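# Move a part from the tray into the fixture pocket

## Task

Pick a single part out of the black tray and place it in the pocket atop the raised fixture so that it lies flat, with the part's cut corner lined up with the pocket's cut corner.

## Robot and tools

Robot: two arms, left_arm and right_arm, each a six-joint arm with a two-finger parallel gripper. The fingers point along the gripper's +z axis and close along its y axis. end_effector_position is the spot between the finger pads, just under 1 cm behind the tips.

Frames: the scene frame has its origin at table-top height, midway between the nominal arm bases. +z is up, +x points out over the table, and left_arm sits on the +y side. Image left and right do not match the arm names. Calibrated bases in the scene frame: left_arm at (-0.048, +0.264, +0.038) m, quat_wxyz (+1.000, 0, 0, +0.026); right_arm at (-0.008, -0.358, +0.046) m, quat_wxyz (+1.000, 0, 0, +0.023). Both bases have +z up. Each arm reports its hand pose, velocities and wrist-camera pose in its own base frame. Fixed cameras and the table use the scene frame. Reported hand positions and orientations can be wrong by a few centimetres, worse at long reach.

Row layout (shared by execute_actions and move): one flat list of 14 numbers covering both arms, each in [-1, 1]: dx, dy, dz, rx, ry, rz, opening for left_arm, then those seven for right_arm. The full 14 are required even when one arm stays still. dx..rz are an offset, not a pose: they count from that arm's Hand target at the start of the action or move, along that Hand target's own axes. Scale: 1.0 is 0.6 m for translation, 180 degrees for rotation, so 0.1 is 60 mm. rx, ry, rz form a single rotation vector. Sending six zeros re-commands the current Hand target. Opening is absolute, not an offset: +1 fully open (about 87 mm between pads), +0.5 about 69 mm, 0 about 43 mm, -0.5 about 18 mm, -1 closed. A 0 in the opening slot is a real command, so to leave a gripper alone resend its present value.

execute_actions(actions, cameras): actions is a list of actions; each action is a list of up to 15 rows, each row run for one 1/30 s step, with the final row repeated to fill 15 steps. All rows in an action are offsets from the same starting Hand target, not chained. Repeating an offset in a later action moves further. An empty list just returns state and images.

move(target, speed, blend, opening_speed, blocking, cameras): drives each gripper on a straight line toward target, one 14-number row or a list of up to 15 rows, all offsets from the same starting Hand targets. speed is in m/s, 0.002 to 0.5 (default 0.25), rotation capped at twice that in rad/s; give one number or one per target. blend (m) rounds corners between listed targets. opening_speed (0.2 or more, scale units per second) makes finger changes gradual. Paths are capped at 10 s and do not avoid obstacles or the other arm. Openings for later targets are applied on arrival, with both arms pausing. blocking=false returns after about 0.5 s while the move continues. The result adds a "move:" line: done (within 10 mm and 2 degrees of target), off_target, moving, held, or fault, plus limits such as paced (pose clipped) or held (steps withheld). Neither done nor off_target tells you whether something is touched.

wait(seconds 0 to 10): lets the sim run with current commands. stop(): brakes a running move. zoom_image(camera, region [x0, y0, x1, y1] in pixels, at most 504x504): close-up of the latest image from cam_head_left, cam_head_right, cam_high, cam_low, cam_left_wrist or cam_right_wrist (all 896x504). read_manual(section="licences"): licence texts only. finished_scene(scene): ends the current scene, given by number; cannot be undone.

Result lines: end_effector_position (m) and end_effector_quat_wxyz per arm in its base frame; Hand target (last commanded pose after clipping, the origin for the next offsets); Joint positions (last value per arm is the gripper, 0 closed to 1 open); Joint velocities ("within noise" when still); Joint torques (include the arm's own weight; joints 1 to 3 wrap at ±28 N m); grip_measured on the opening scale; Tool commands; MOTOR HOT or OVER-TEMPERATURE FAULT warnings.

Control behaviour: each step the commanded pose is clipped to within 100 mm and 20 degrees of the measured pose, so one action may fall short. Grippers often settle short or low and tilted from friction and weight; check the pose after each move and correct, sending the missing distance as an offset if needed. Tiny moves may not happen or may drift sideways. Avoid paths close to an arm's own base, which can flip its shoulder posture.

Gripping: read grip_measured when the fingers first touch, then command about 0.04 below it for a firm hold; less gives a lighter hold. Fast closing squeezes harder.

Things to avoid: dropping the part, releasing it while it moves, fast impacts, pressing hard into the fixture or table (a target far past contact pushes harder, faster moves hit harder), arms colliding with each other, and anything ending up off the table. An arm stopped by an object keeps pushing until commanded back past its gripper. Holding loads, reaching far, or straining toward unreachable poses heats motors; at 90 °C that arm folds and stops for the rest of the scene. Parts held may be briefly tugged by outside disturbances.

Each tool is called after "Request:" as name([rows], argument=value, ...), one row to a line, values as JSON.

## Session

Request:
execute_actions(actions=[])

Scene clock: 0.00 s.
left_arm: end_effector_position=(+0.4002, +0.0256, +0.0798) grip_measured=+1.000 end_effector_quat_wxyz=(+0.625, -0.031, +0.780, +0.027) | right_arm: end_effector_position=(+0.4057, -0.0239, +0.0765) grip_measured=+0.986 end_effector_quat_wxyz=(+0.633, +0.027, +0.772, -0.048)
Joint positions: left_arm=[0.05 1.558 0.384 0.954 -0.032 -0.002 1] | right_arm=[-0.017 1.62 0.384 1.041 0.091 -0.023 0.993]
Joint velocities: within noise
Joint torques (N m): no reading
Motor temperatures (°C): left_arm=[18 23 21 22 18 19 18] | right_arm=[21 24 23 26 20 20 18]
Heat: left arm: 23 °C; right arm: 26 °C.
Hand target: left_arm +0.4040, +0.0258, +0.0885; +0.635, -0.030, +0.771, +0.028 | right_arm +0.4087, -0.0239, +0.0835; +0.641, +0.027, +0.765, -0.048
Tool commands: left_gripper/opening=+1.0 right_gripper/opening=+1.0

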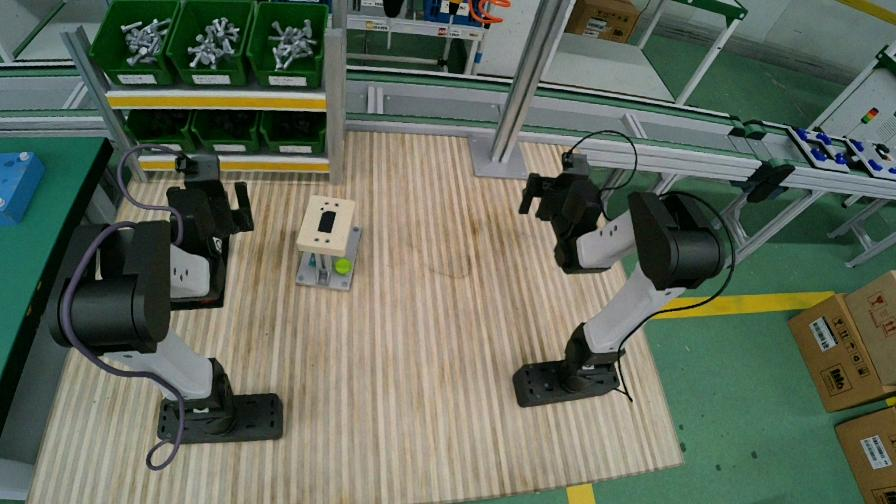

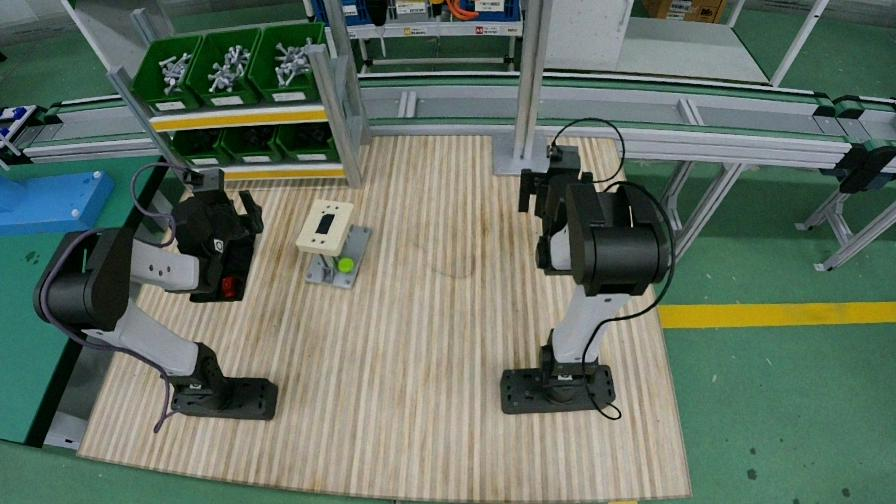

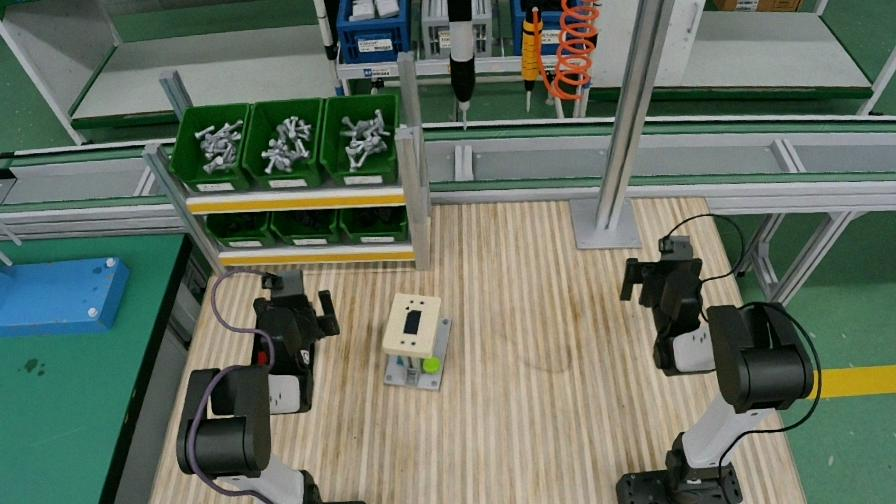

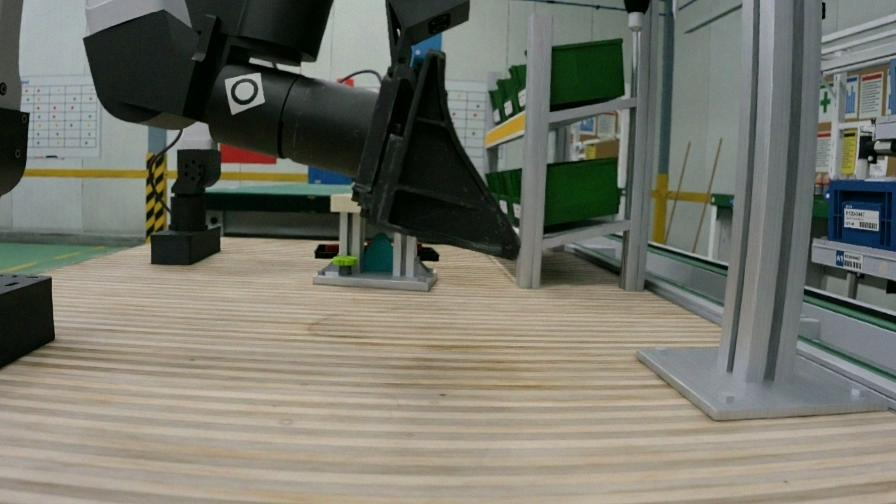

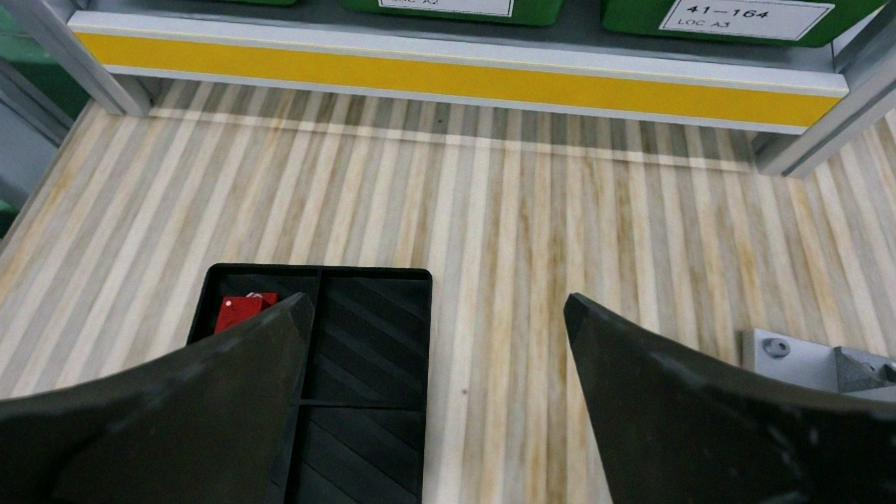

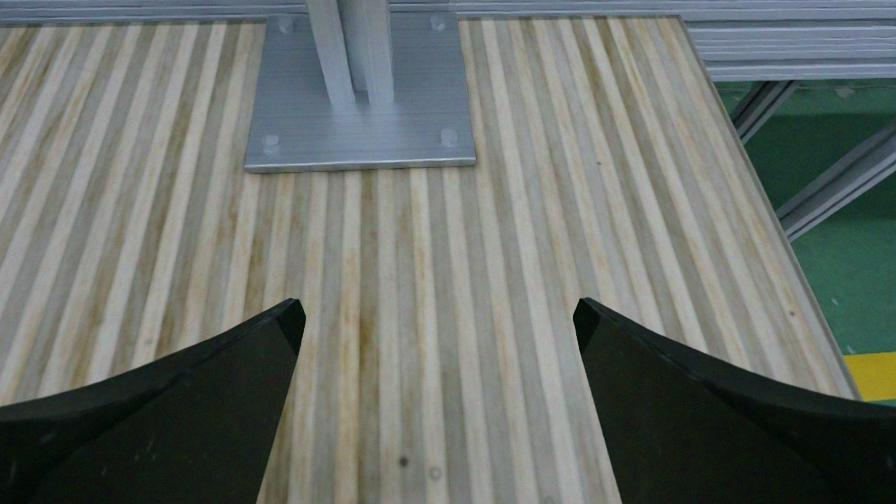

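Request:
move(target=[-0.163,0.04,-0.293,0,0.435,0,1,0,0,0,0,0,0,1])

Scene clock: 13.83 s.
left_arm: end_effector_position=(+0.2560, +0.0356, +0.2085) grip_measured=+1.000 end_effector_quat_wxyz=(+0.066, -0.043, +0.997, +0.008) | right_arm: end_effector_position=(+0.4057, -0.0239, +0.0765) grip_measured=+0.986 end_effector_quat_wxyz=(+0.633, +0.027, +0.772, -0.048)
Joint positions: left_arm=[0.128 1.604 1.703 -1.537 -0.004 0.043 1] | right_arm=[-0.017 1.62 0.384 1.041 0.091 -0.023 0.993]
Joint velocities: within noise
Joint torques (N m): left_arm=[0.31 -9.52 6.27 0.42 0.09 0.11] | right_arm=[0.09 -5.74 5.22 1.86 -0.05 -0.04]
Motor temperatures (°C): left_arm=[18 24 22 25 18 19 18] | right_arm=[21 25 24 28 20 20 18]
Heat: left arm: 25 °C; right arm: 28 °C.
Hand target: left_arm +0.2488, +0.0366, +0.2183; +0.005, -0.041, +0.999, +0.002 | right_arm +0.4087, -0.0239, +0.0835; +0.641, +0.027, +0.765, -0.048
Off the commanded pose: left_arm 0.012 m, 7 deg | right_arm 0.008 m, 1 deg.
joint sent to its limit (left arm) — joint 4 (wrist pitch), lower limit. The joint targets are off in orientation, not in position.
move: off_target (left_arm)

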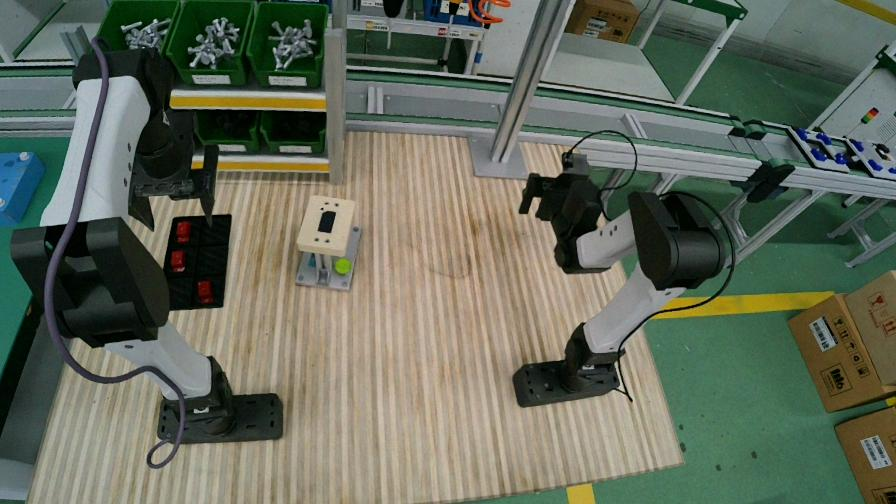

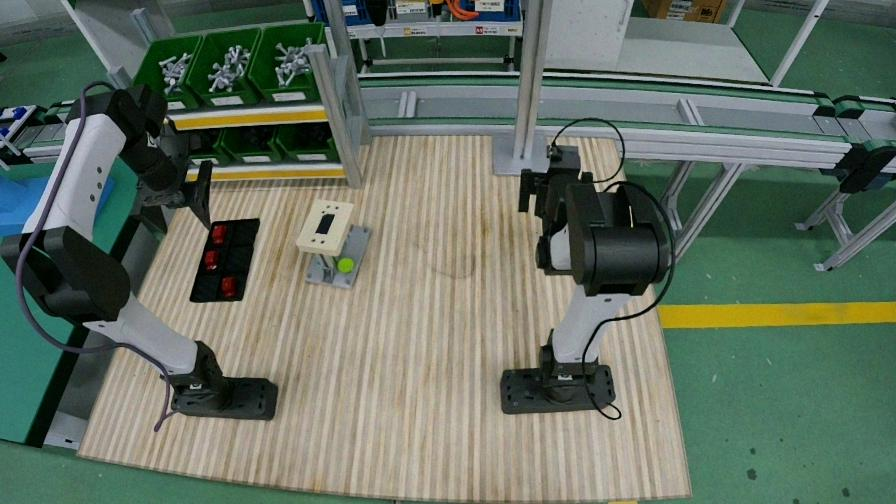

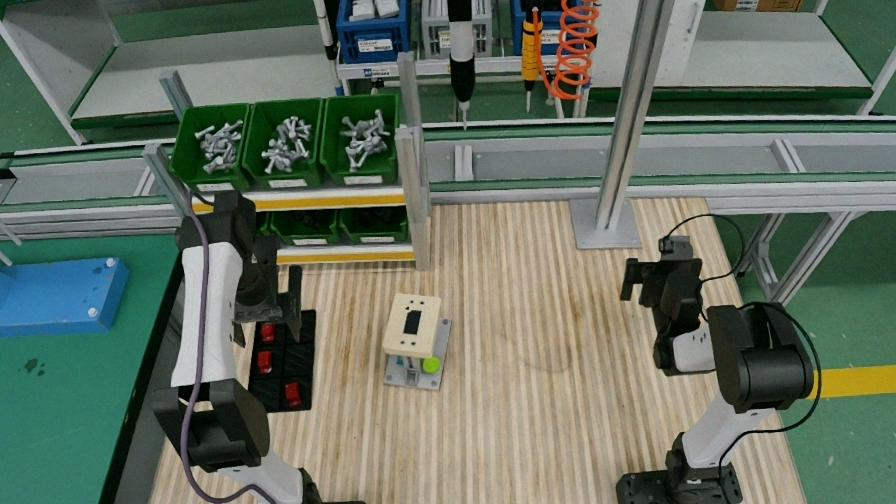

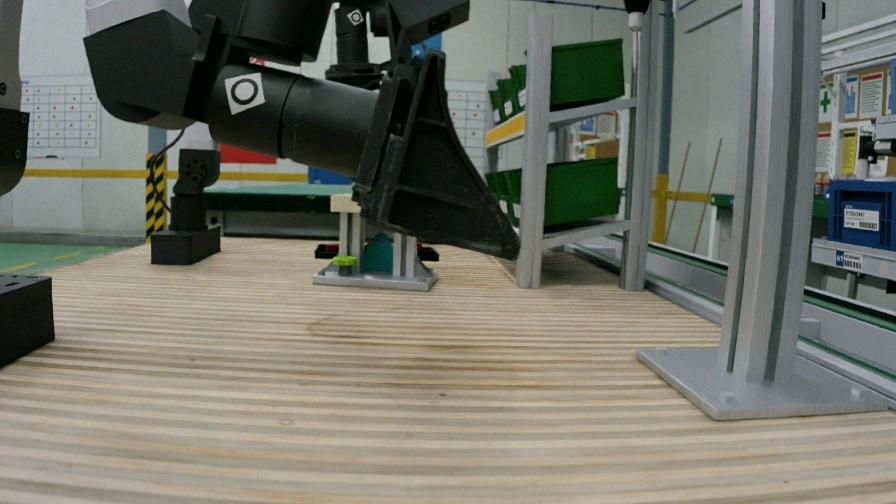

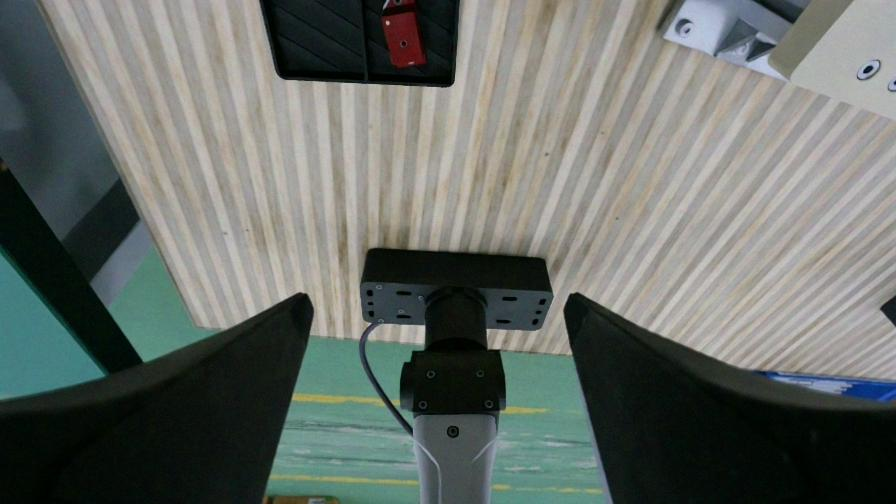

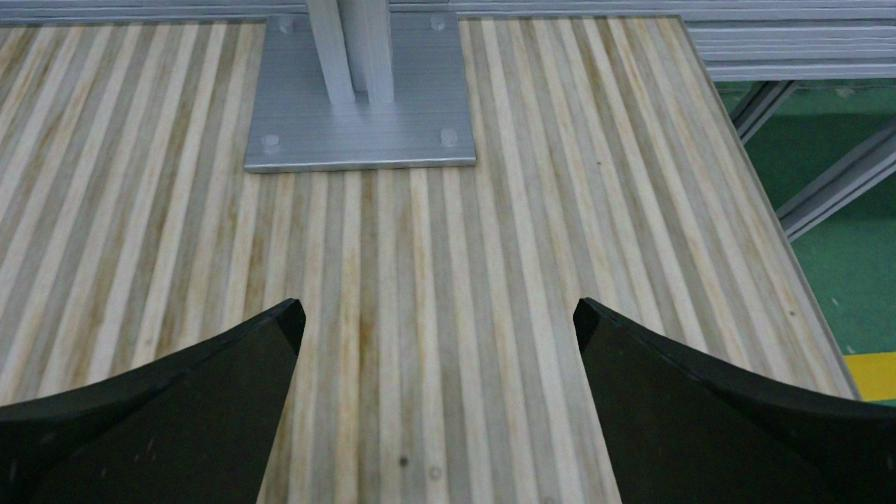

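Request:
zoom_image(camera="cam_high", region=[230, 280, 460, 420])

Request:
zoom_image(camera="cam_head_right", region=[170, 180, 390, 310])

Request:
zoom_image(camera="cam_head_left", region=[150, 180, 370, 310])

Scaled by 2.191 from the camera's 896x504 image, which has a finer 1280x720 frame.

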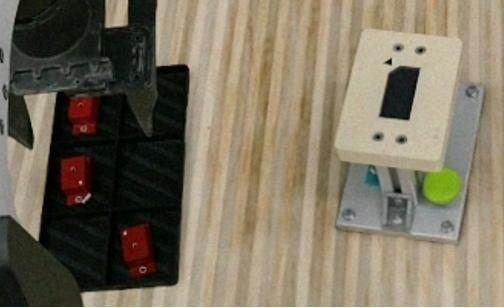

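Scaled by 2.291 from the camera's 896x504 image, which has a finer 1280x720 frame.

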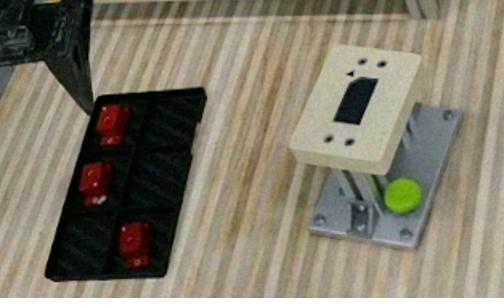

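Scaled by 2.291 from the camera's 896x504 image, which has a finer 1280x720 frame.

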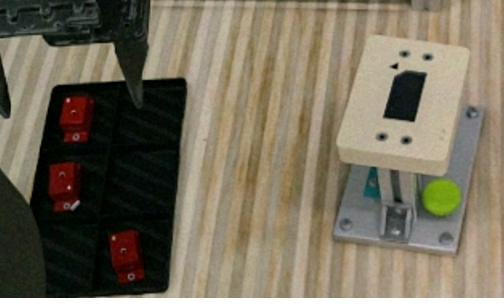

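Request:
move(target=[-0.13,0,0.05,0,-0.1,0,1,0,0,0,0,0,0,1], cameras=["cam_left_wrist","cam_high"])

Request:
zoom_image(camera="cam_left_wrist", region=[200, 0, 703, 300])

Scene clock: 24.50 s.
left_arm: end_effector_position=(+0.3206, +0.0434, +0.1922) grip_measured=+1.000 end_effector_quat_wxyz=(+0.156, -0.042, +0.987, +0.014) | right_arm: end_effector_position=(+0.4057, -0.0239, +0.0765) grip_measured=+0.986 end_effector_quat_wxyz=(+0.633, +0.027, +0.772, -0.048)
Joint positions: left_arm=[0.128 1.655 1.679 -1.28 -0.001 0.043 1] | right_arm=[-0.017 1.62 0.384 1.041 0.091 -0.023 0.993]
Joint velocities: within noise
Joint torques (N m): left_arm=[0.05 -6.19 6.09 1.15 0.24 0.07] | right_arm=[0.09 -5.72 5.22 1.86 -0.05 -0.04]
Motor temperatures (°C): left_arm=[18 25 23 24 18 19 18] | right_arm=[21 26 24 29 20 20 18]
Heat: left arm: 25 °C; right arm: 29 °C.
Hand target: left_arm +0.3269, +0.0431, +0.1892; +0.162, -0.040, +0.986, +0.009 | right_arm +0.4087, -0.0239, +0.0835; +0.641, +0.027, +0.765, -0.048
Off the commanded pose: left_arm 0.007 m, 1 deg | right_arm 0.008 m, 1 deg.
move: done
Images, in order (width x height): cam_high 896x504, cam_left_wrist 896x504.

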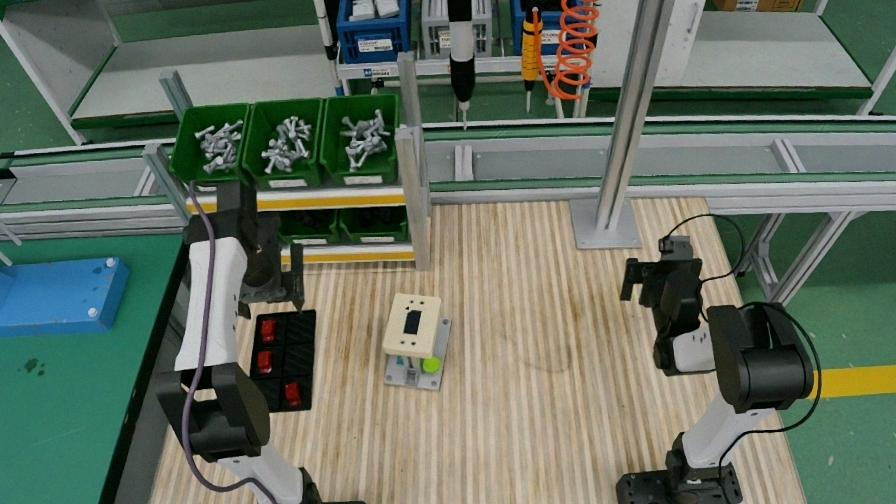

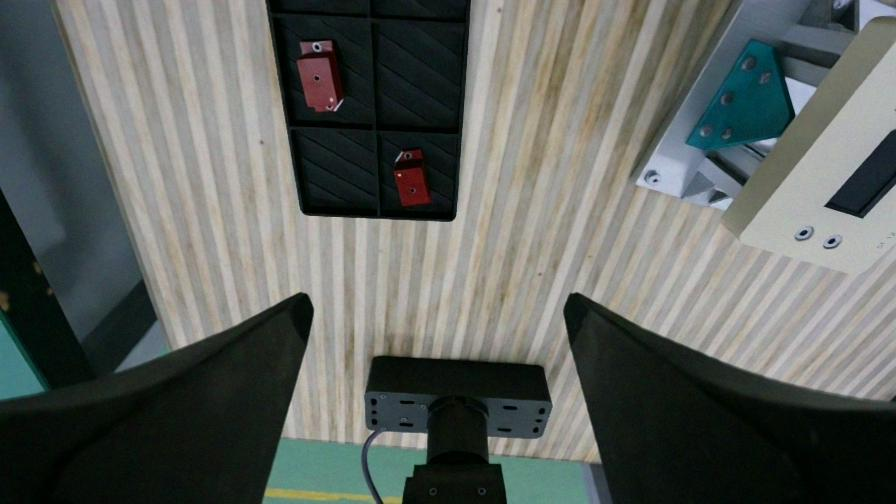

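Scaled by 1.002 from the camera's 896x504 image, which has a finer 1280x720 frame.

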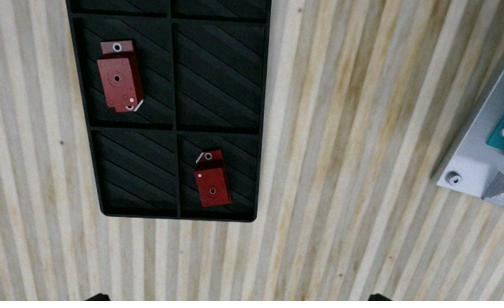

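Request:
zoom_image(camera="cam_left_wrist", region=[370, 130, 460, 220])

Request:
zoom_image(camera="cam_left_wrist", region=[280, 30, 370, 120])

Request:
zoom_image(camera="cam_high", region=[370, 285, 450, 365])

Scaled by 5.600 from the camera's 896x504 image, which has a finer 1280x720 frame.

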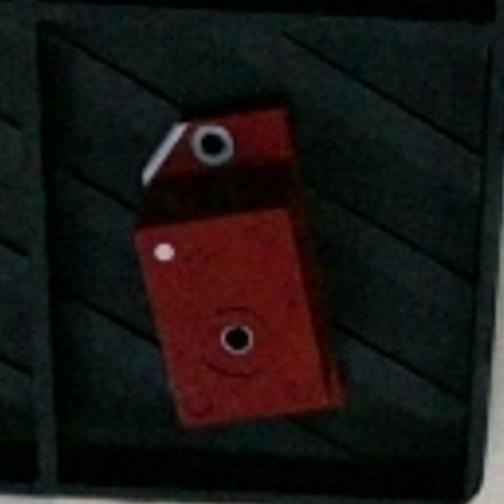

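Scaled by 5.600 from the camera's 896x504 image, which has a finer 1280x720 frame.

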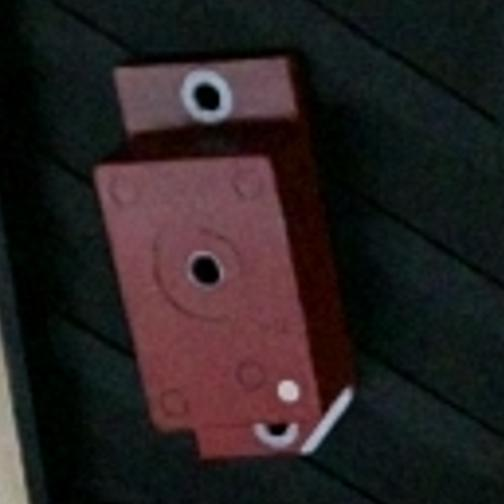

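Scaled by 6.300 from the camera's 896x504 image, which has a finer 1280x720 frame.

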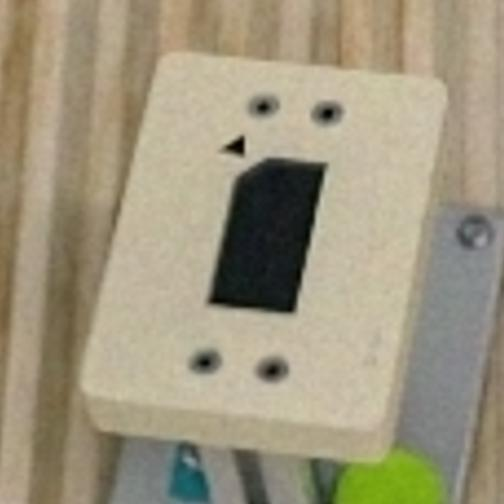

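Request:
move(target=[0.206,0.05,0.16,-0.01,0.104,-0.061,0.5,0,0,0,0,0,0,1], cameras=["cam_left_wrist","cam_head_right"])

Scene clock: 61.20 s.
left_arm: end_effector_position=(+0.2348, +0.0646, +0.0627) grip_measured=+0.500 end_effector_quat_wxyz=(-0.004, -0.131, +0.991, +0.000) | right_arm: end_effector_position=(+0.4057, -0.0239, +0.0765) grip_measured=+0.986 end_effector_quat_wxyz=(+0.633, +0.027, +0.772, -0.048)
Joint positions: left_arm=[0.267 1.66 1.161 -1.08 -0.001 0.004 0.75] | right_arm=[-0.017 1.62 0.384 1.041 0.091 -0.023 0.993]
Joint velocities: within noise
Joint torques (N m): left_arm=[0.01 -5.71 5.65 0.55 0.05 -0.08] | right_arm=[0.09 -5.72 5.22 1.86 -0.06 -0.04]
Motor temperatures (°C): left_arm=[18 26 23 24 18 19 18] | right_arm=[21 27 25 31 20 20 18]
Heat: left arm: 26 °C; right arm: 31 °C.
Hand target: left_arm +0.2383, +0.0664, +0.0589; -0.001, -0.137, +0.991, +0.002 | right_arm +0.4087, -0.0239, +0.0835; +0.641, +0.027, +0.765, -0.048
Off the commanded pose: left_arm 0.005 m, 1 deg | right_arm 0.008 m, 1 deg.
move: done
Images, in order (width x height): cam_head_right 896x504, cam_left_wrist 896x504.

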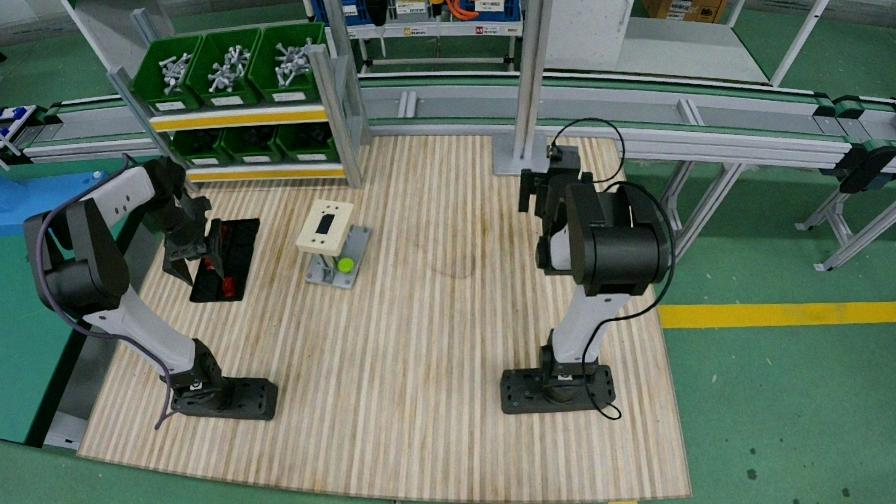

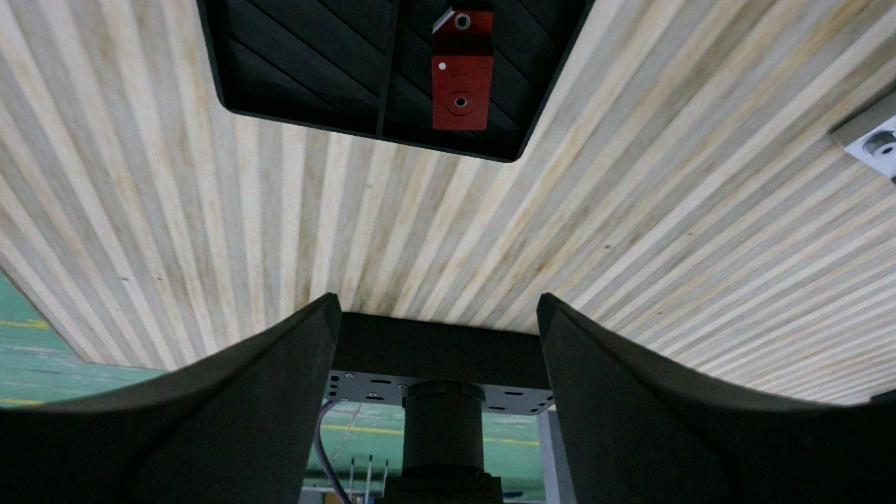

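Request:
move(target=[-0.057,-0.0137,0.057,0,0,0,-0.15,0,0,0,0,0,0,1], cameras=["cam_left_wrist"])

Scene clock: 76.27 s.
left_arm: end_effector_position=(+0.2615, +0.0662, +0.0249) grip_measured=-0.150 end_effector_quat_wxyz=(-0.015, -0.135, +0.991, -0.001) | right_arm: end_effector_position=(+0.4057, -0.0239, +0.0765) grip_measured=+0.986 end_effector_quat_wxyz=(+0.633, +0.027, +0.772, -0.048)
Joint positions: left_arm=[0.25 1.823 1.192 -0.97 -0.001 -0.02 0.425] | right_arm=[-0.017 1.62 0.384 1.041 0.091 -0.023 0.993]
Joint velocities: within noise
Joint torques (N m): left_arm=[-0.72 -6.64 7.9 0.51 0.05 -0.1] | right_arm=[0.09 -5.72 5.2 1.87 -0.05 -0.04]
Motor temperatures (°C): left_arm=[18 26 24 23 18 19 18] | right_arm=[21 27 25 31 20 20 18]
Heat: left arm: 26 °C; right arm: 31 °C.
Hand target: left_arm +0.2733, +0.0679, +0.0245; -0.001, -0.137, +0.991, +0.002 | right_arm +0.4087, -0.0239, +0.0835; +0.641, +0.027, +0.765, -0.048
Off the commanded pose: left_arm 0.012 m, 2 deg | right_arm 0.008 m, 1 deg.
move: off_target (left_arm)
Images, in order (width x height): cam_left_wrist 896x504.

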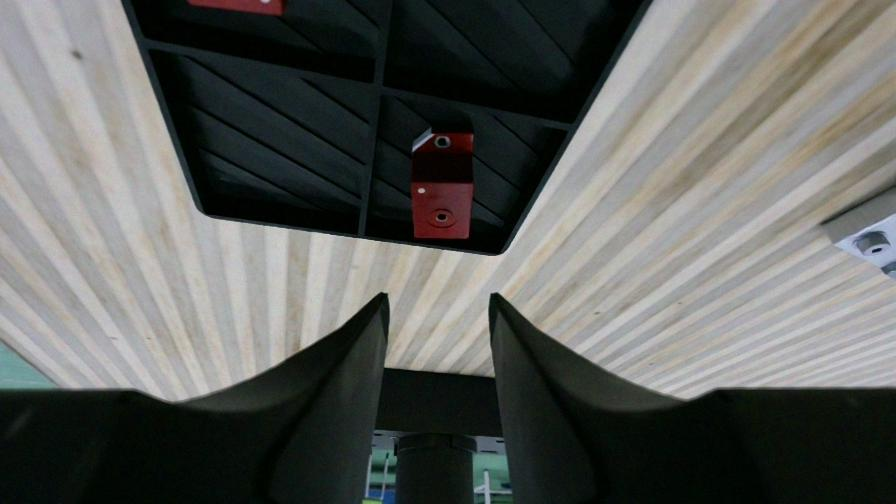

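Request:
move(target=[-0.012,0,0.06,0,0,0,-0.15,0,0,0,0,0,0,1], cameras=["cam_left_wrist","cam_low"], speed=0.1)

Request:
zoom_image(camera="cam_left_wrist", region=[300, 180, 600, 350])

Scene clock: 84.83 s.
left_arm: end_effector_position=(+0.2775, +0.0702, -0.0066) grip_measured=-0.150 end_effector_quat_wxyz=(-0.003, -0.135, +0.991, +0.000) | right_arm: end_effector_position=(+0.4057, -0.0239, +0.0765) grip_measured=+0.986 end_effector_quat_wxyz=(+0.633, +0.027, +0.772, -0.048)
Joint positions: left_arm=[0.25 1.908 1.173 -0.841 -0.001 -0.02 0.425] | right_arm=[-0.017 1.62 0.384 1.041 0.091 -0.023 0.993]
Joint velocities: within noise
Joint torques (N m): left_arm=[-0.62 -7.25 5.14 0.55 0.05 -0.07] | right_arm=[0.09 -5.72 5.22 1.86 -0.06 -0.04]
Motor temperatures (°C): left_arm=[18 26 24 23 18 19 18] | right_arm=[21 27 25 32 20 20 18]
Heat: left arm: 26 °C; right arm: 32 °C.
Hand target: left_arm +0.2801, +0.0700, -0.0115; -0.001, -0.137, +0.991, +0.002 | right_arm +0.4087, -0.0239, +0.0835; +0.641, +0.027, +0.765, -0.048
Off the commanded pose: left_arm 0.006 m, 0 deg | right_arm 0.008 m, 1 deg.
move: done
Images, in order (width x height): cam_low 896x504, cam_left_wrist 896x504.

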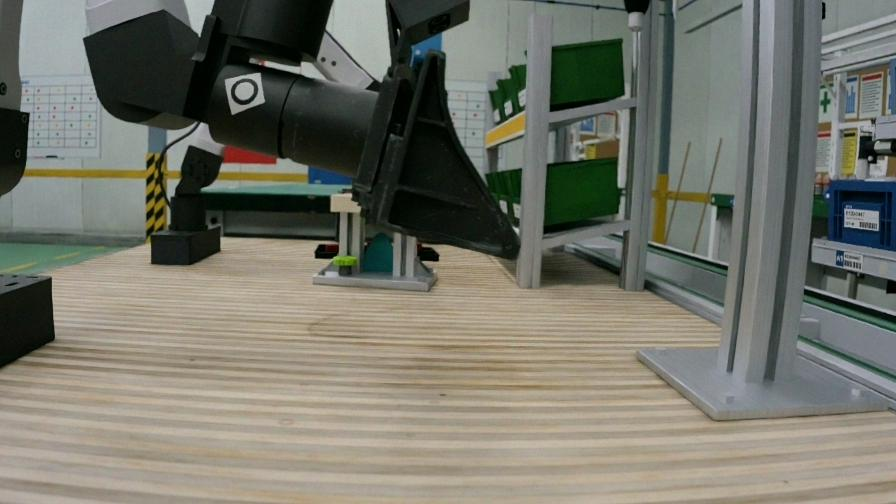

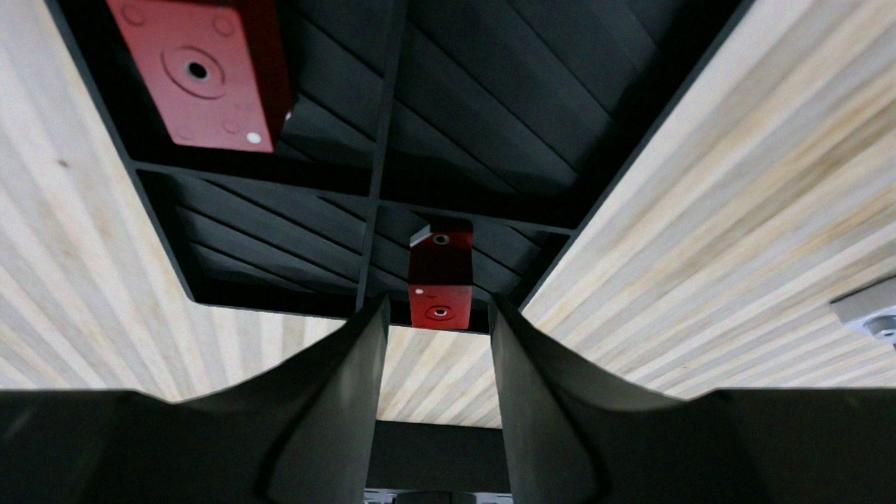

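Scaled by 1.680 from the camera's 896x504 image, which has a finer 1280x720 frame.

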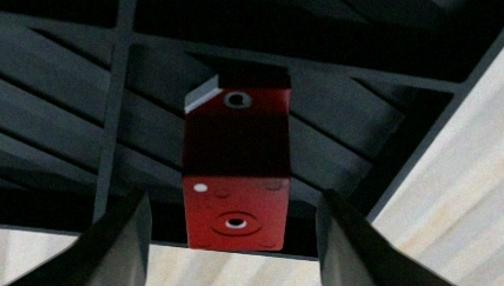

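Request:
move(target=[-0.004,0,0.018,0,0,0,-0.15,0,0,0,0,0,0,1], cameras=["cam_left_wrist"], speed=0.1)

Request:
zoom_image(camera="cam_left_wrist", region=[300, 200, 600, 370])

Scene clock: 91.53 s.
left_arm: end_effector_position=(+0.2805, +0.0710, -0.0168) grip_measured=-0.150 end_effector_quat_wxyz=(-0.002, -0.135, +0.991, +0.000) | right_arm: end_effector_position=(+0.4057, -0.0239, +0.0765) grip_measured=+0.986 end_effector_quat_wxyz=(+0.633, +0.027, +0.772, -0.048)
Joint positions: left_arm=[0.25 1.936 1.166 -0.804 -0.001 -0.02 0.425] | right_arm=[-0.017 1.62 0.384 1.041 0.091 -0.023 0.993]
Joint velocities: within noise
Joint torques (N m): left_arm=[-0.58 -7.27 4.93 0.54 0.05 -0.07] | right_arm=[0.09 -5.72 5.22 1.86 -0.06 -0.04]
Motor temperatures (°C): left_arm=[18 26 24 23 18 19 18] | right_arm=[21 27 25 32 20 20 18]
Heat: left arm: 26 °C; right arm: 32 °C.
Hand target: left_arm +0.2823, +0.0707, -0.0223; -0.001, -0.137, +0.991, +0.002 | right_arm +0.4087, -0.0239, +0.0835; +0.641, +0.027, +0.765, -0.048
Off the commanded pose: left_arm 0.006 m, 0 deg | right_arm 0.008 m, 1 deg.
move: done
Images, in order (width x height): cam_left_wrist 896x504.

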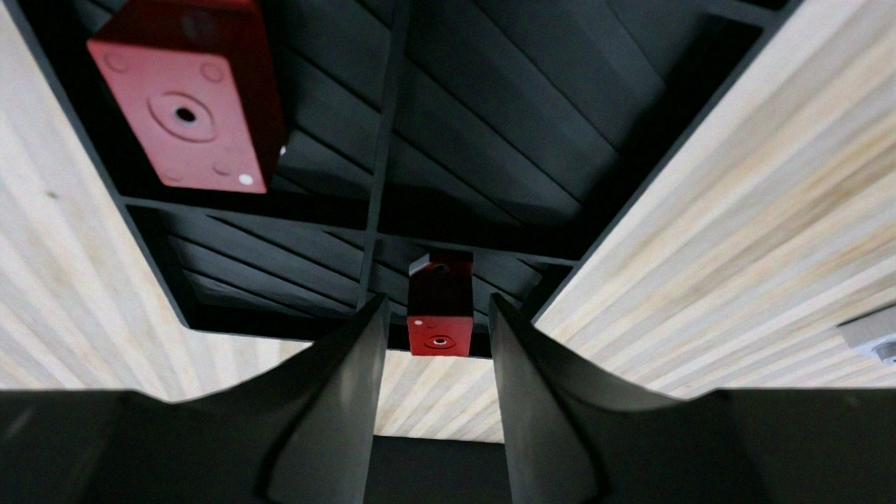

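Scaled by 1.680 from the camera's 896x504 image, which has a finer 1280x720 frame.

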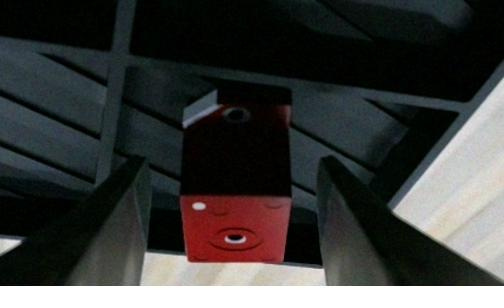

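Request:
move(target=[-0.003,0,0,0,0,0,-0.65,0,0,0,0,0,0,1], cameras=["cam_left_wrist"], opening_speed=0.4)

Scene clock: 96.60 s.
left_arm: end_effector_position=(+0.2800, +0.0709, -0.0181) grip_measured=-0.409 end_effector_quat_wxyz=(-0.004, -0.135, +0.991, +0.000) | right_arm: end_effector_position=(+0.4057, -0.0239, +0.0765) grip_measured=+0.986 end_effector_quat_wxyz=(+0.633, +0.027, +0.772, -0.048)
Joint positions: left_arm=[0.25 1.941 1.166 -0.803 -0.001 -0.02 0.296] | right_arm=[-0.017 1.62 0.384 1.041 0.091 -0.023 0.993]
Joint velocities: within noise
Joint torques (N m): left_arm=[-0.58 -7.2 5.75 0.51 0.05 -0.06] | right_arm=[0.09 -5.71 5.23 1.86 -0.06 -0.04]
Motor temperatures (°C): left_arm=[18 26 24 23 18 19 18] | right_arm=[21 27 25 32 20 20 18]
Heat: left arm: 26 °C; right arm: 32 °C.
Hand target: left_arm +0.2840, +0.0712, -0.0223; -0.001, -0.137, +0.991, +0.002 | right_arm +0.4087, -0.0239, +0.0835; +0.641, +0.027, +0.765, -0.048
Off the commanded pose: left_arm 0.006 m, 0 deg | right_arm 0.008 m, 1 deg.
move: done
Images, in order (width x height): cam_left_wrist 896x504.

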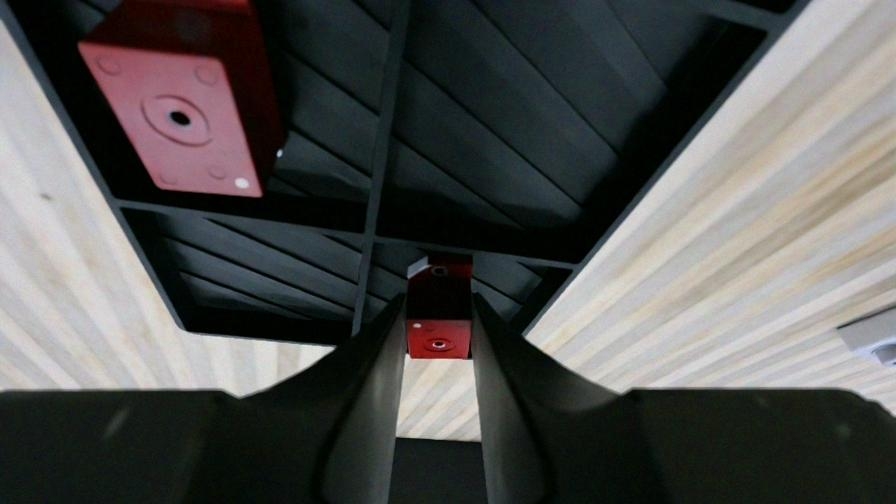

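Request:
move(target=[0,0,-0.333,0,0,0,-0.65,0,0,0,0,0,0,1])

Request:
zoom_image(camera="cam_left_wrist", region=[392, 0, 895, 400])

Scene clock: 101.77 s.
left_arm: end_effector_position=(+0.2878, +0.0728, +0.1690) grip_measured=-0.409 end_effector_quat_wxyz=(+0.002, -0.135, +0.991, +0.001) | right_arm: end_effector_position=(+0.4057, -0.0239, +0.0765) grip_measured=+0.986 end_effector_quat_wxyz=(+0.633, +0.027, +0.772, -0.048)
Joint positions: left_arm=[0.25 1.842 1.804 -1.53 -0.001 -0.021 0.296] | right_arm=[-0.017 1.62 0.384 1.041 0.091 -0.023 0.993]
Joint velocities: within noise
Joint torques (N m): left_arm=[-0.8 -9.8 7.51 0.14 0.05 -0.08] | right_arm=[0.09 -5.72 5.22 1.86 -0.05 -0.04]
Motor temperatures (°C): left_arm=[18 27 24 23 18 19 18] | right_arm=[21 27 25 32 20 20 18]
Heat: left arm: 27 °C; right arm: 32 °C.
Hand target: left_arm +0.2847, +0.0705, +0.1775; -0.001, -0.137, +0.991, +0.002 | right_arm +0.4087, -0.0239, +0.0835; +0.641, +0.027, +0.765, -0.048
Off the commanded pose: left_arm 0.009 m, 0 deg | right_arm 0.008 m, 1 deg.
joint sent to its limit (left arm) — joint 4 (wrist pitch), lower limit. The joint targets still meet the commanded pose.
move: done

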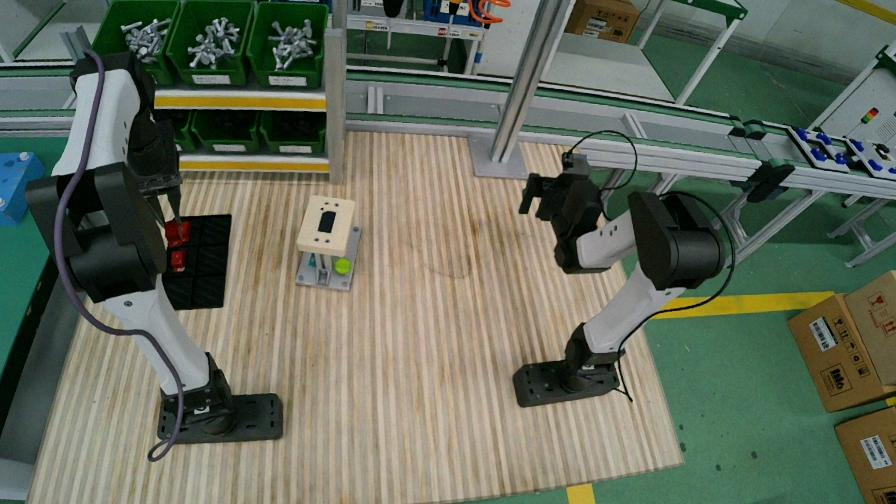

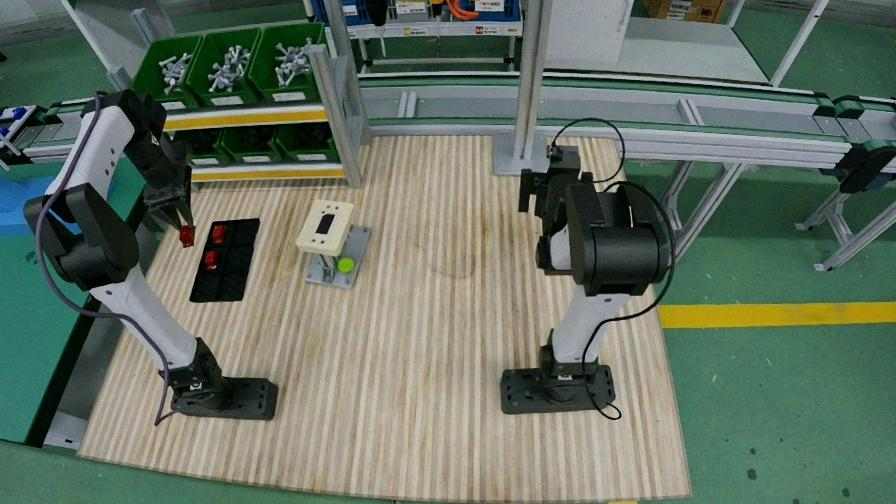

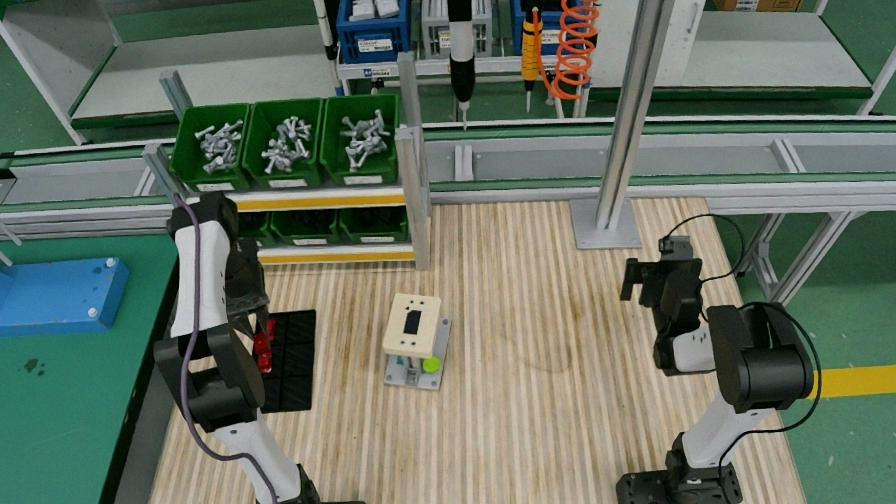

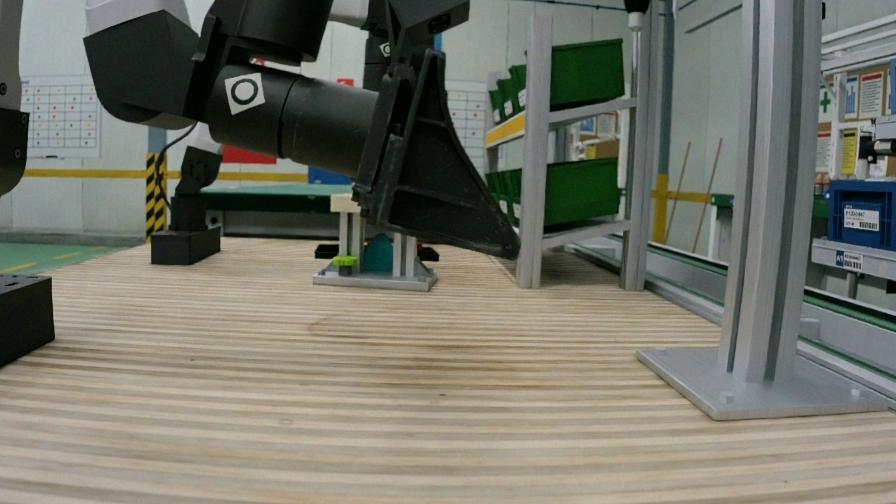

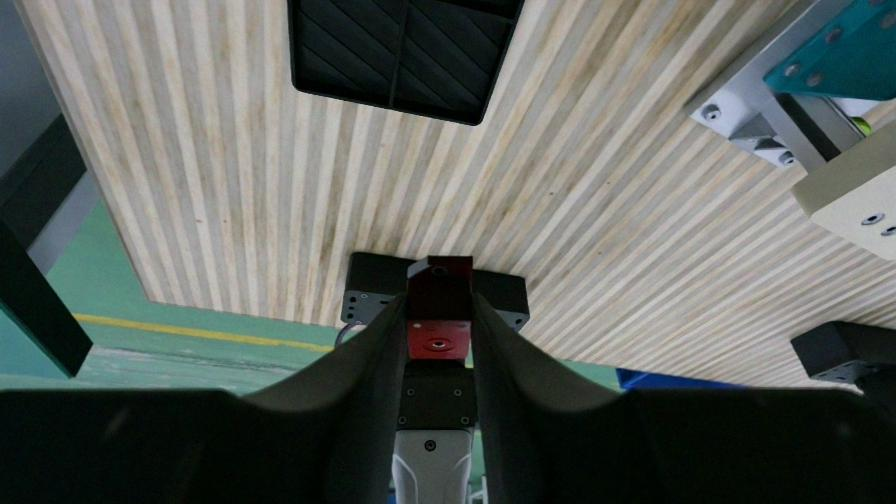

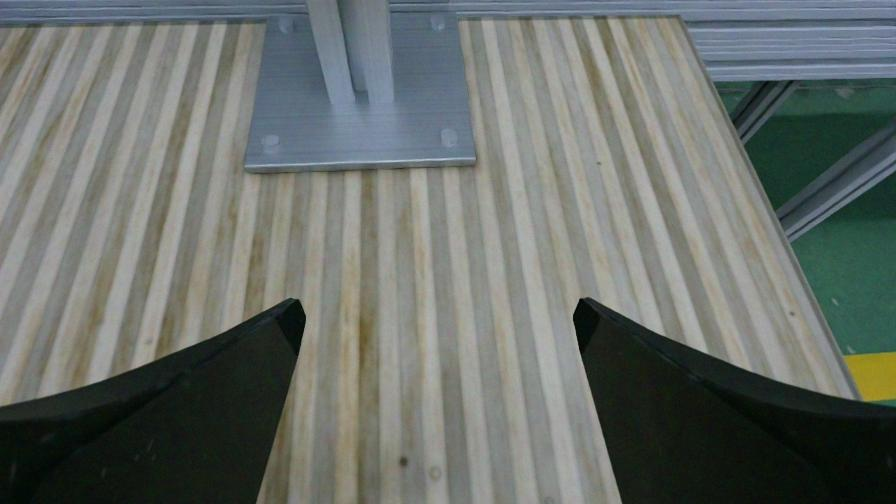

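Scaled by 1.002 from the camera's 896x504 image, which has a finer 1280x720 frame.

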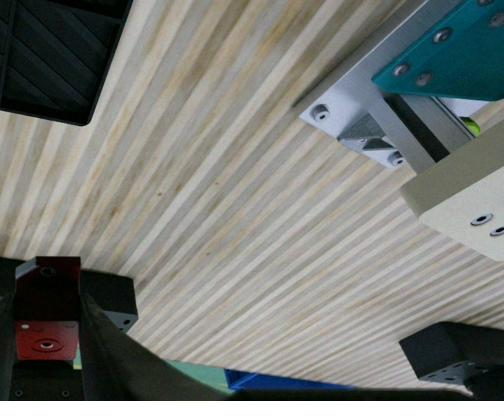

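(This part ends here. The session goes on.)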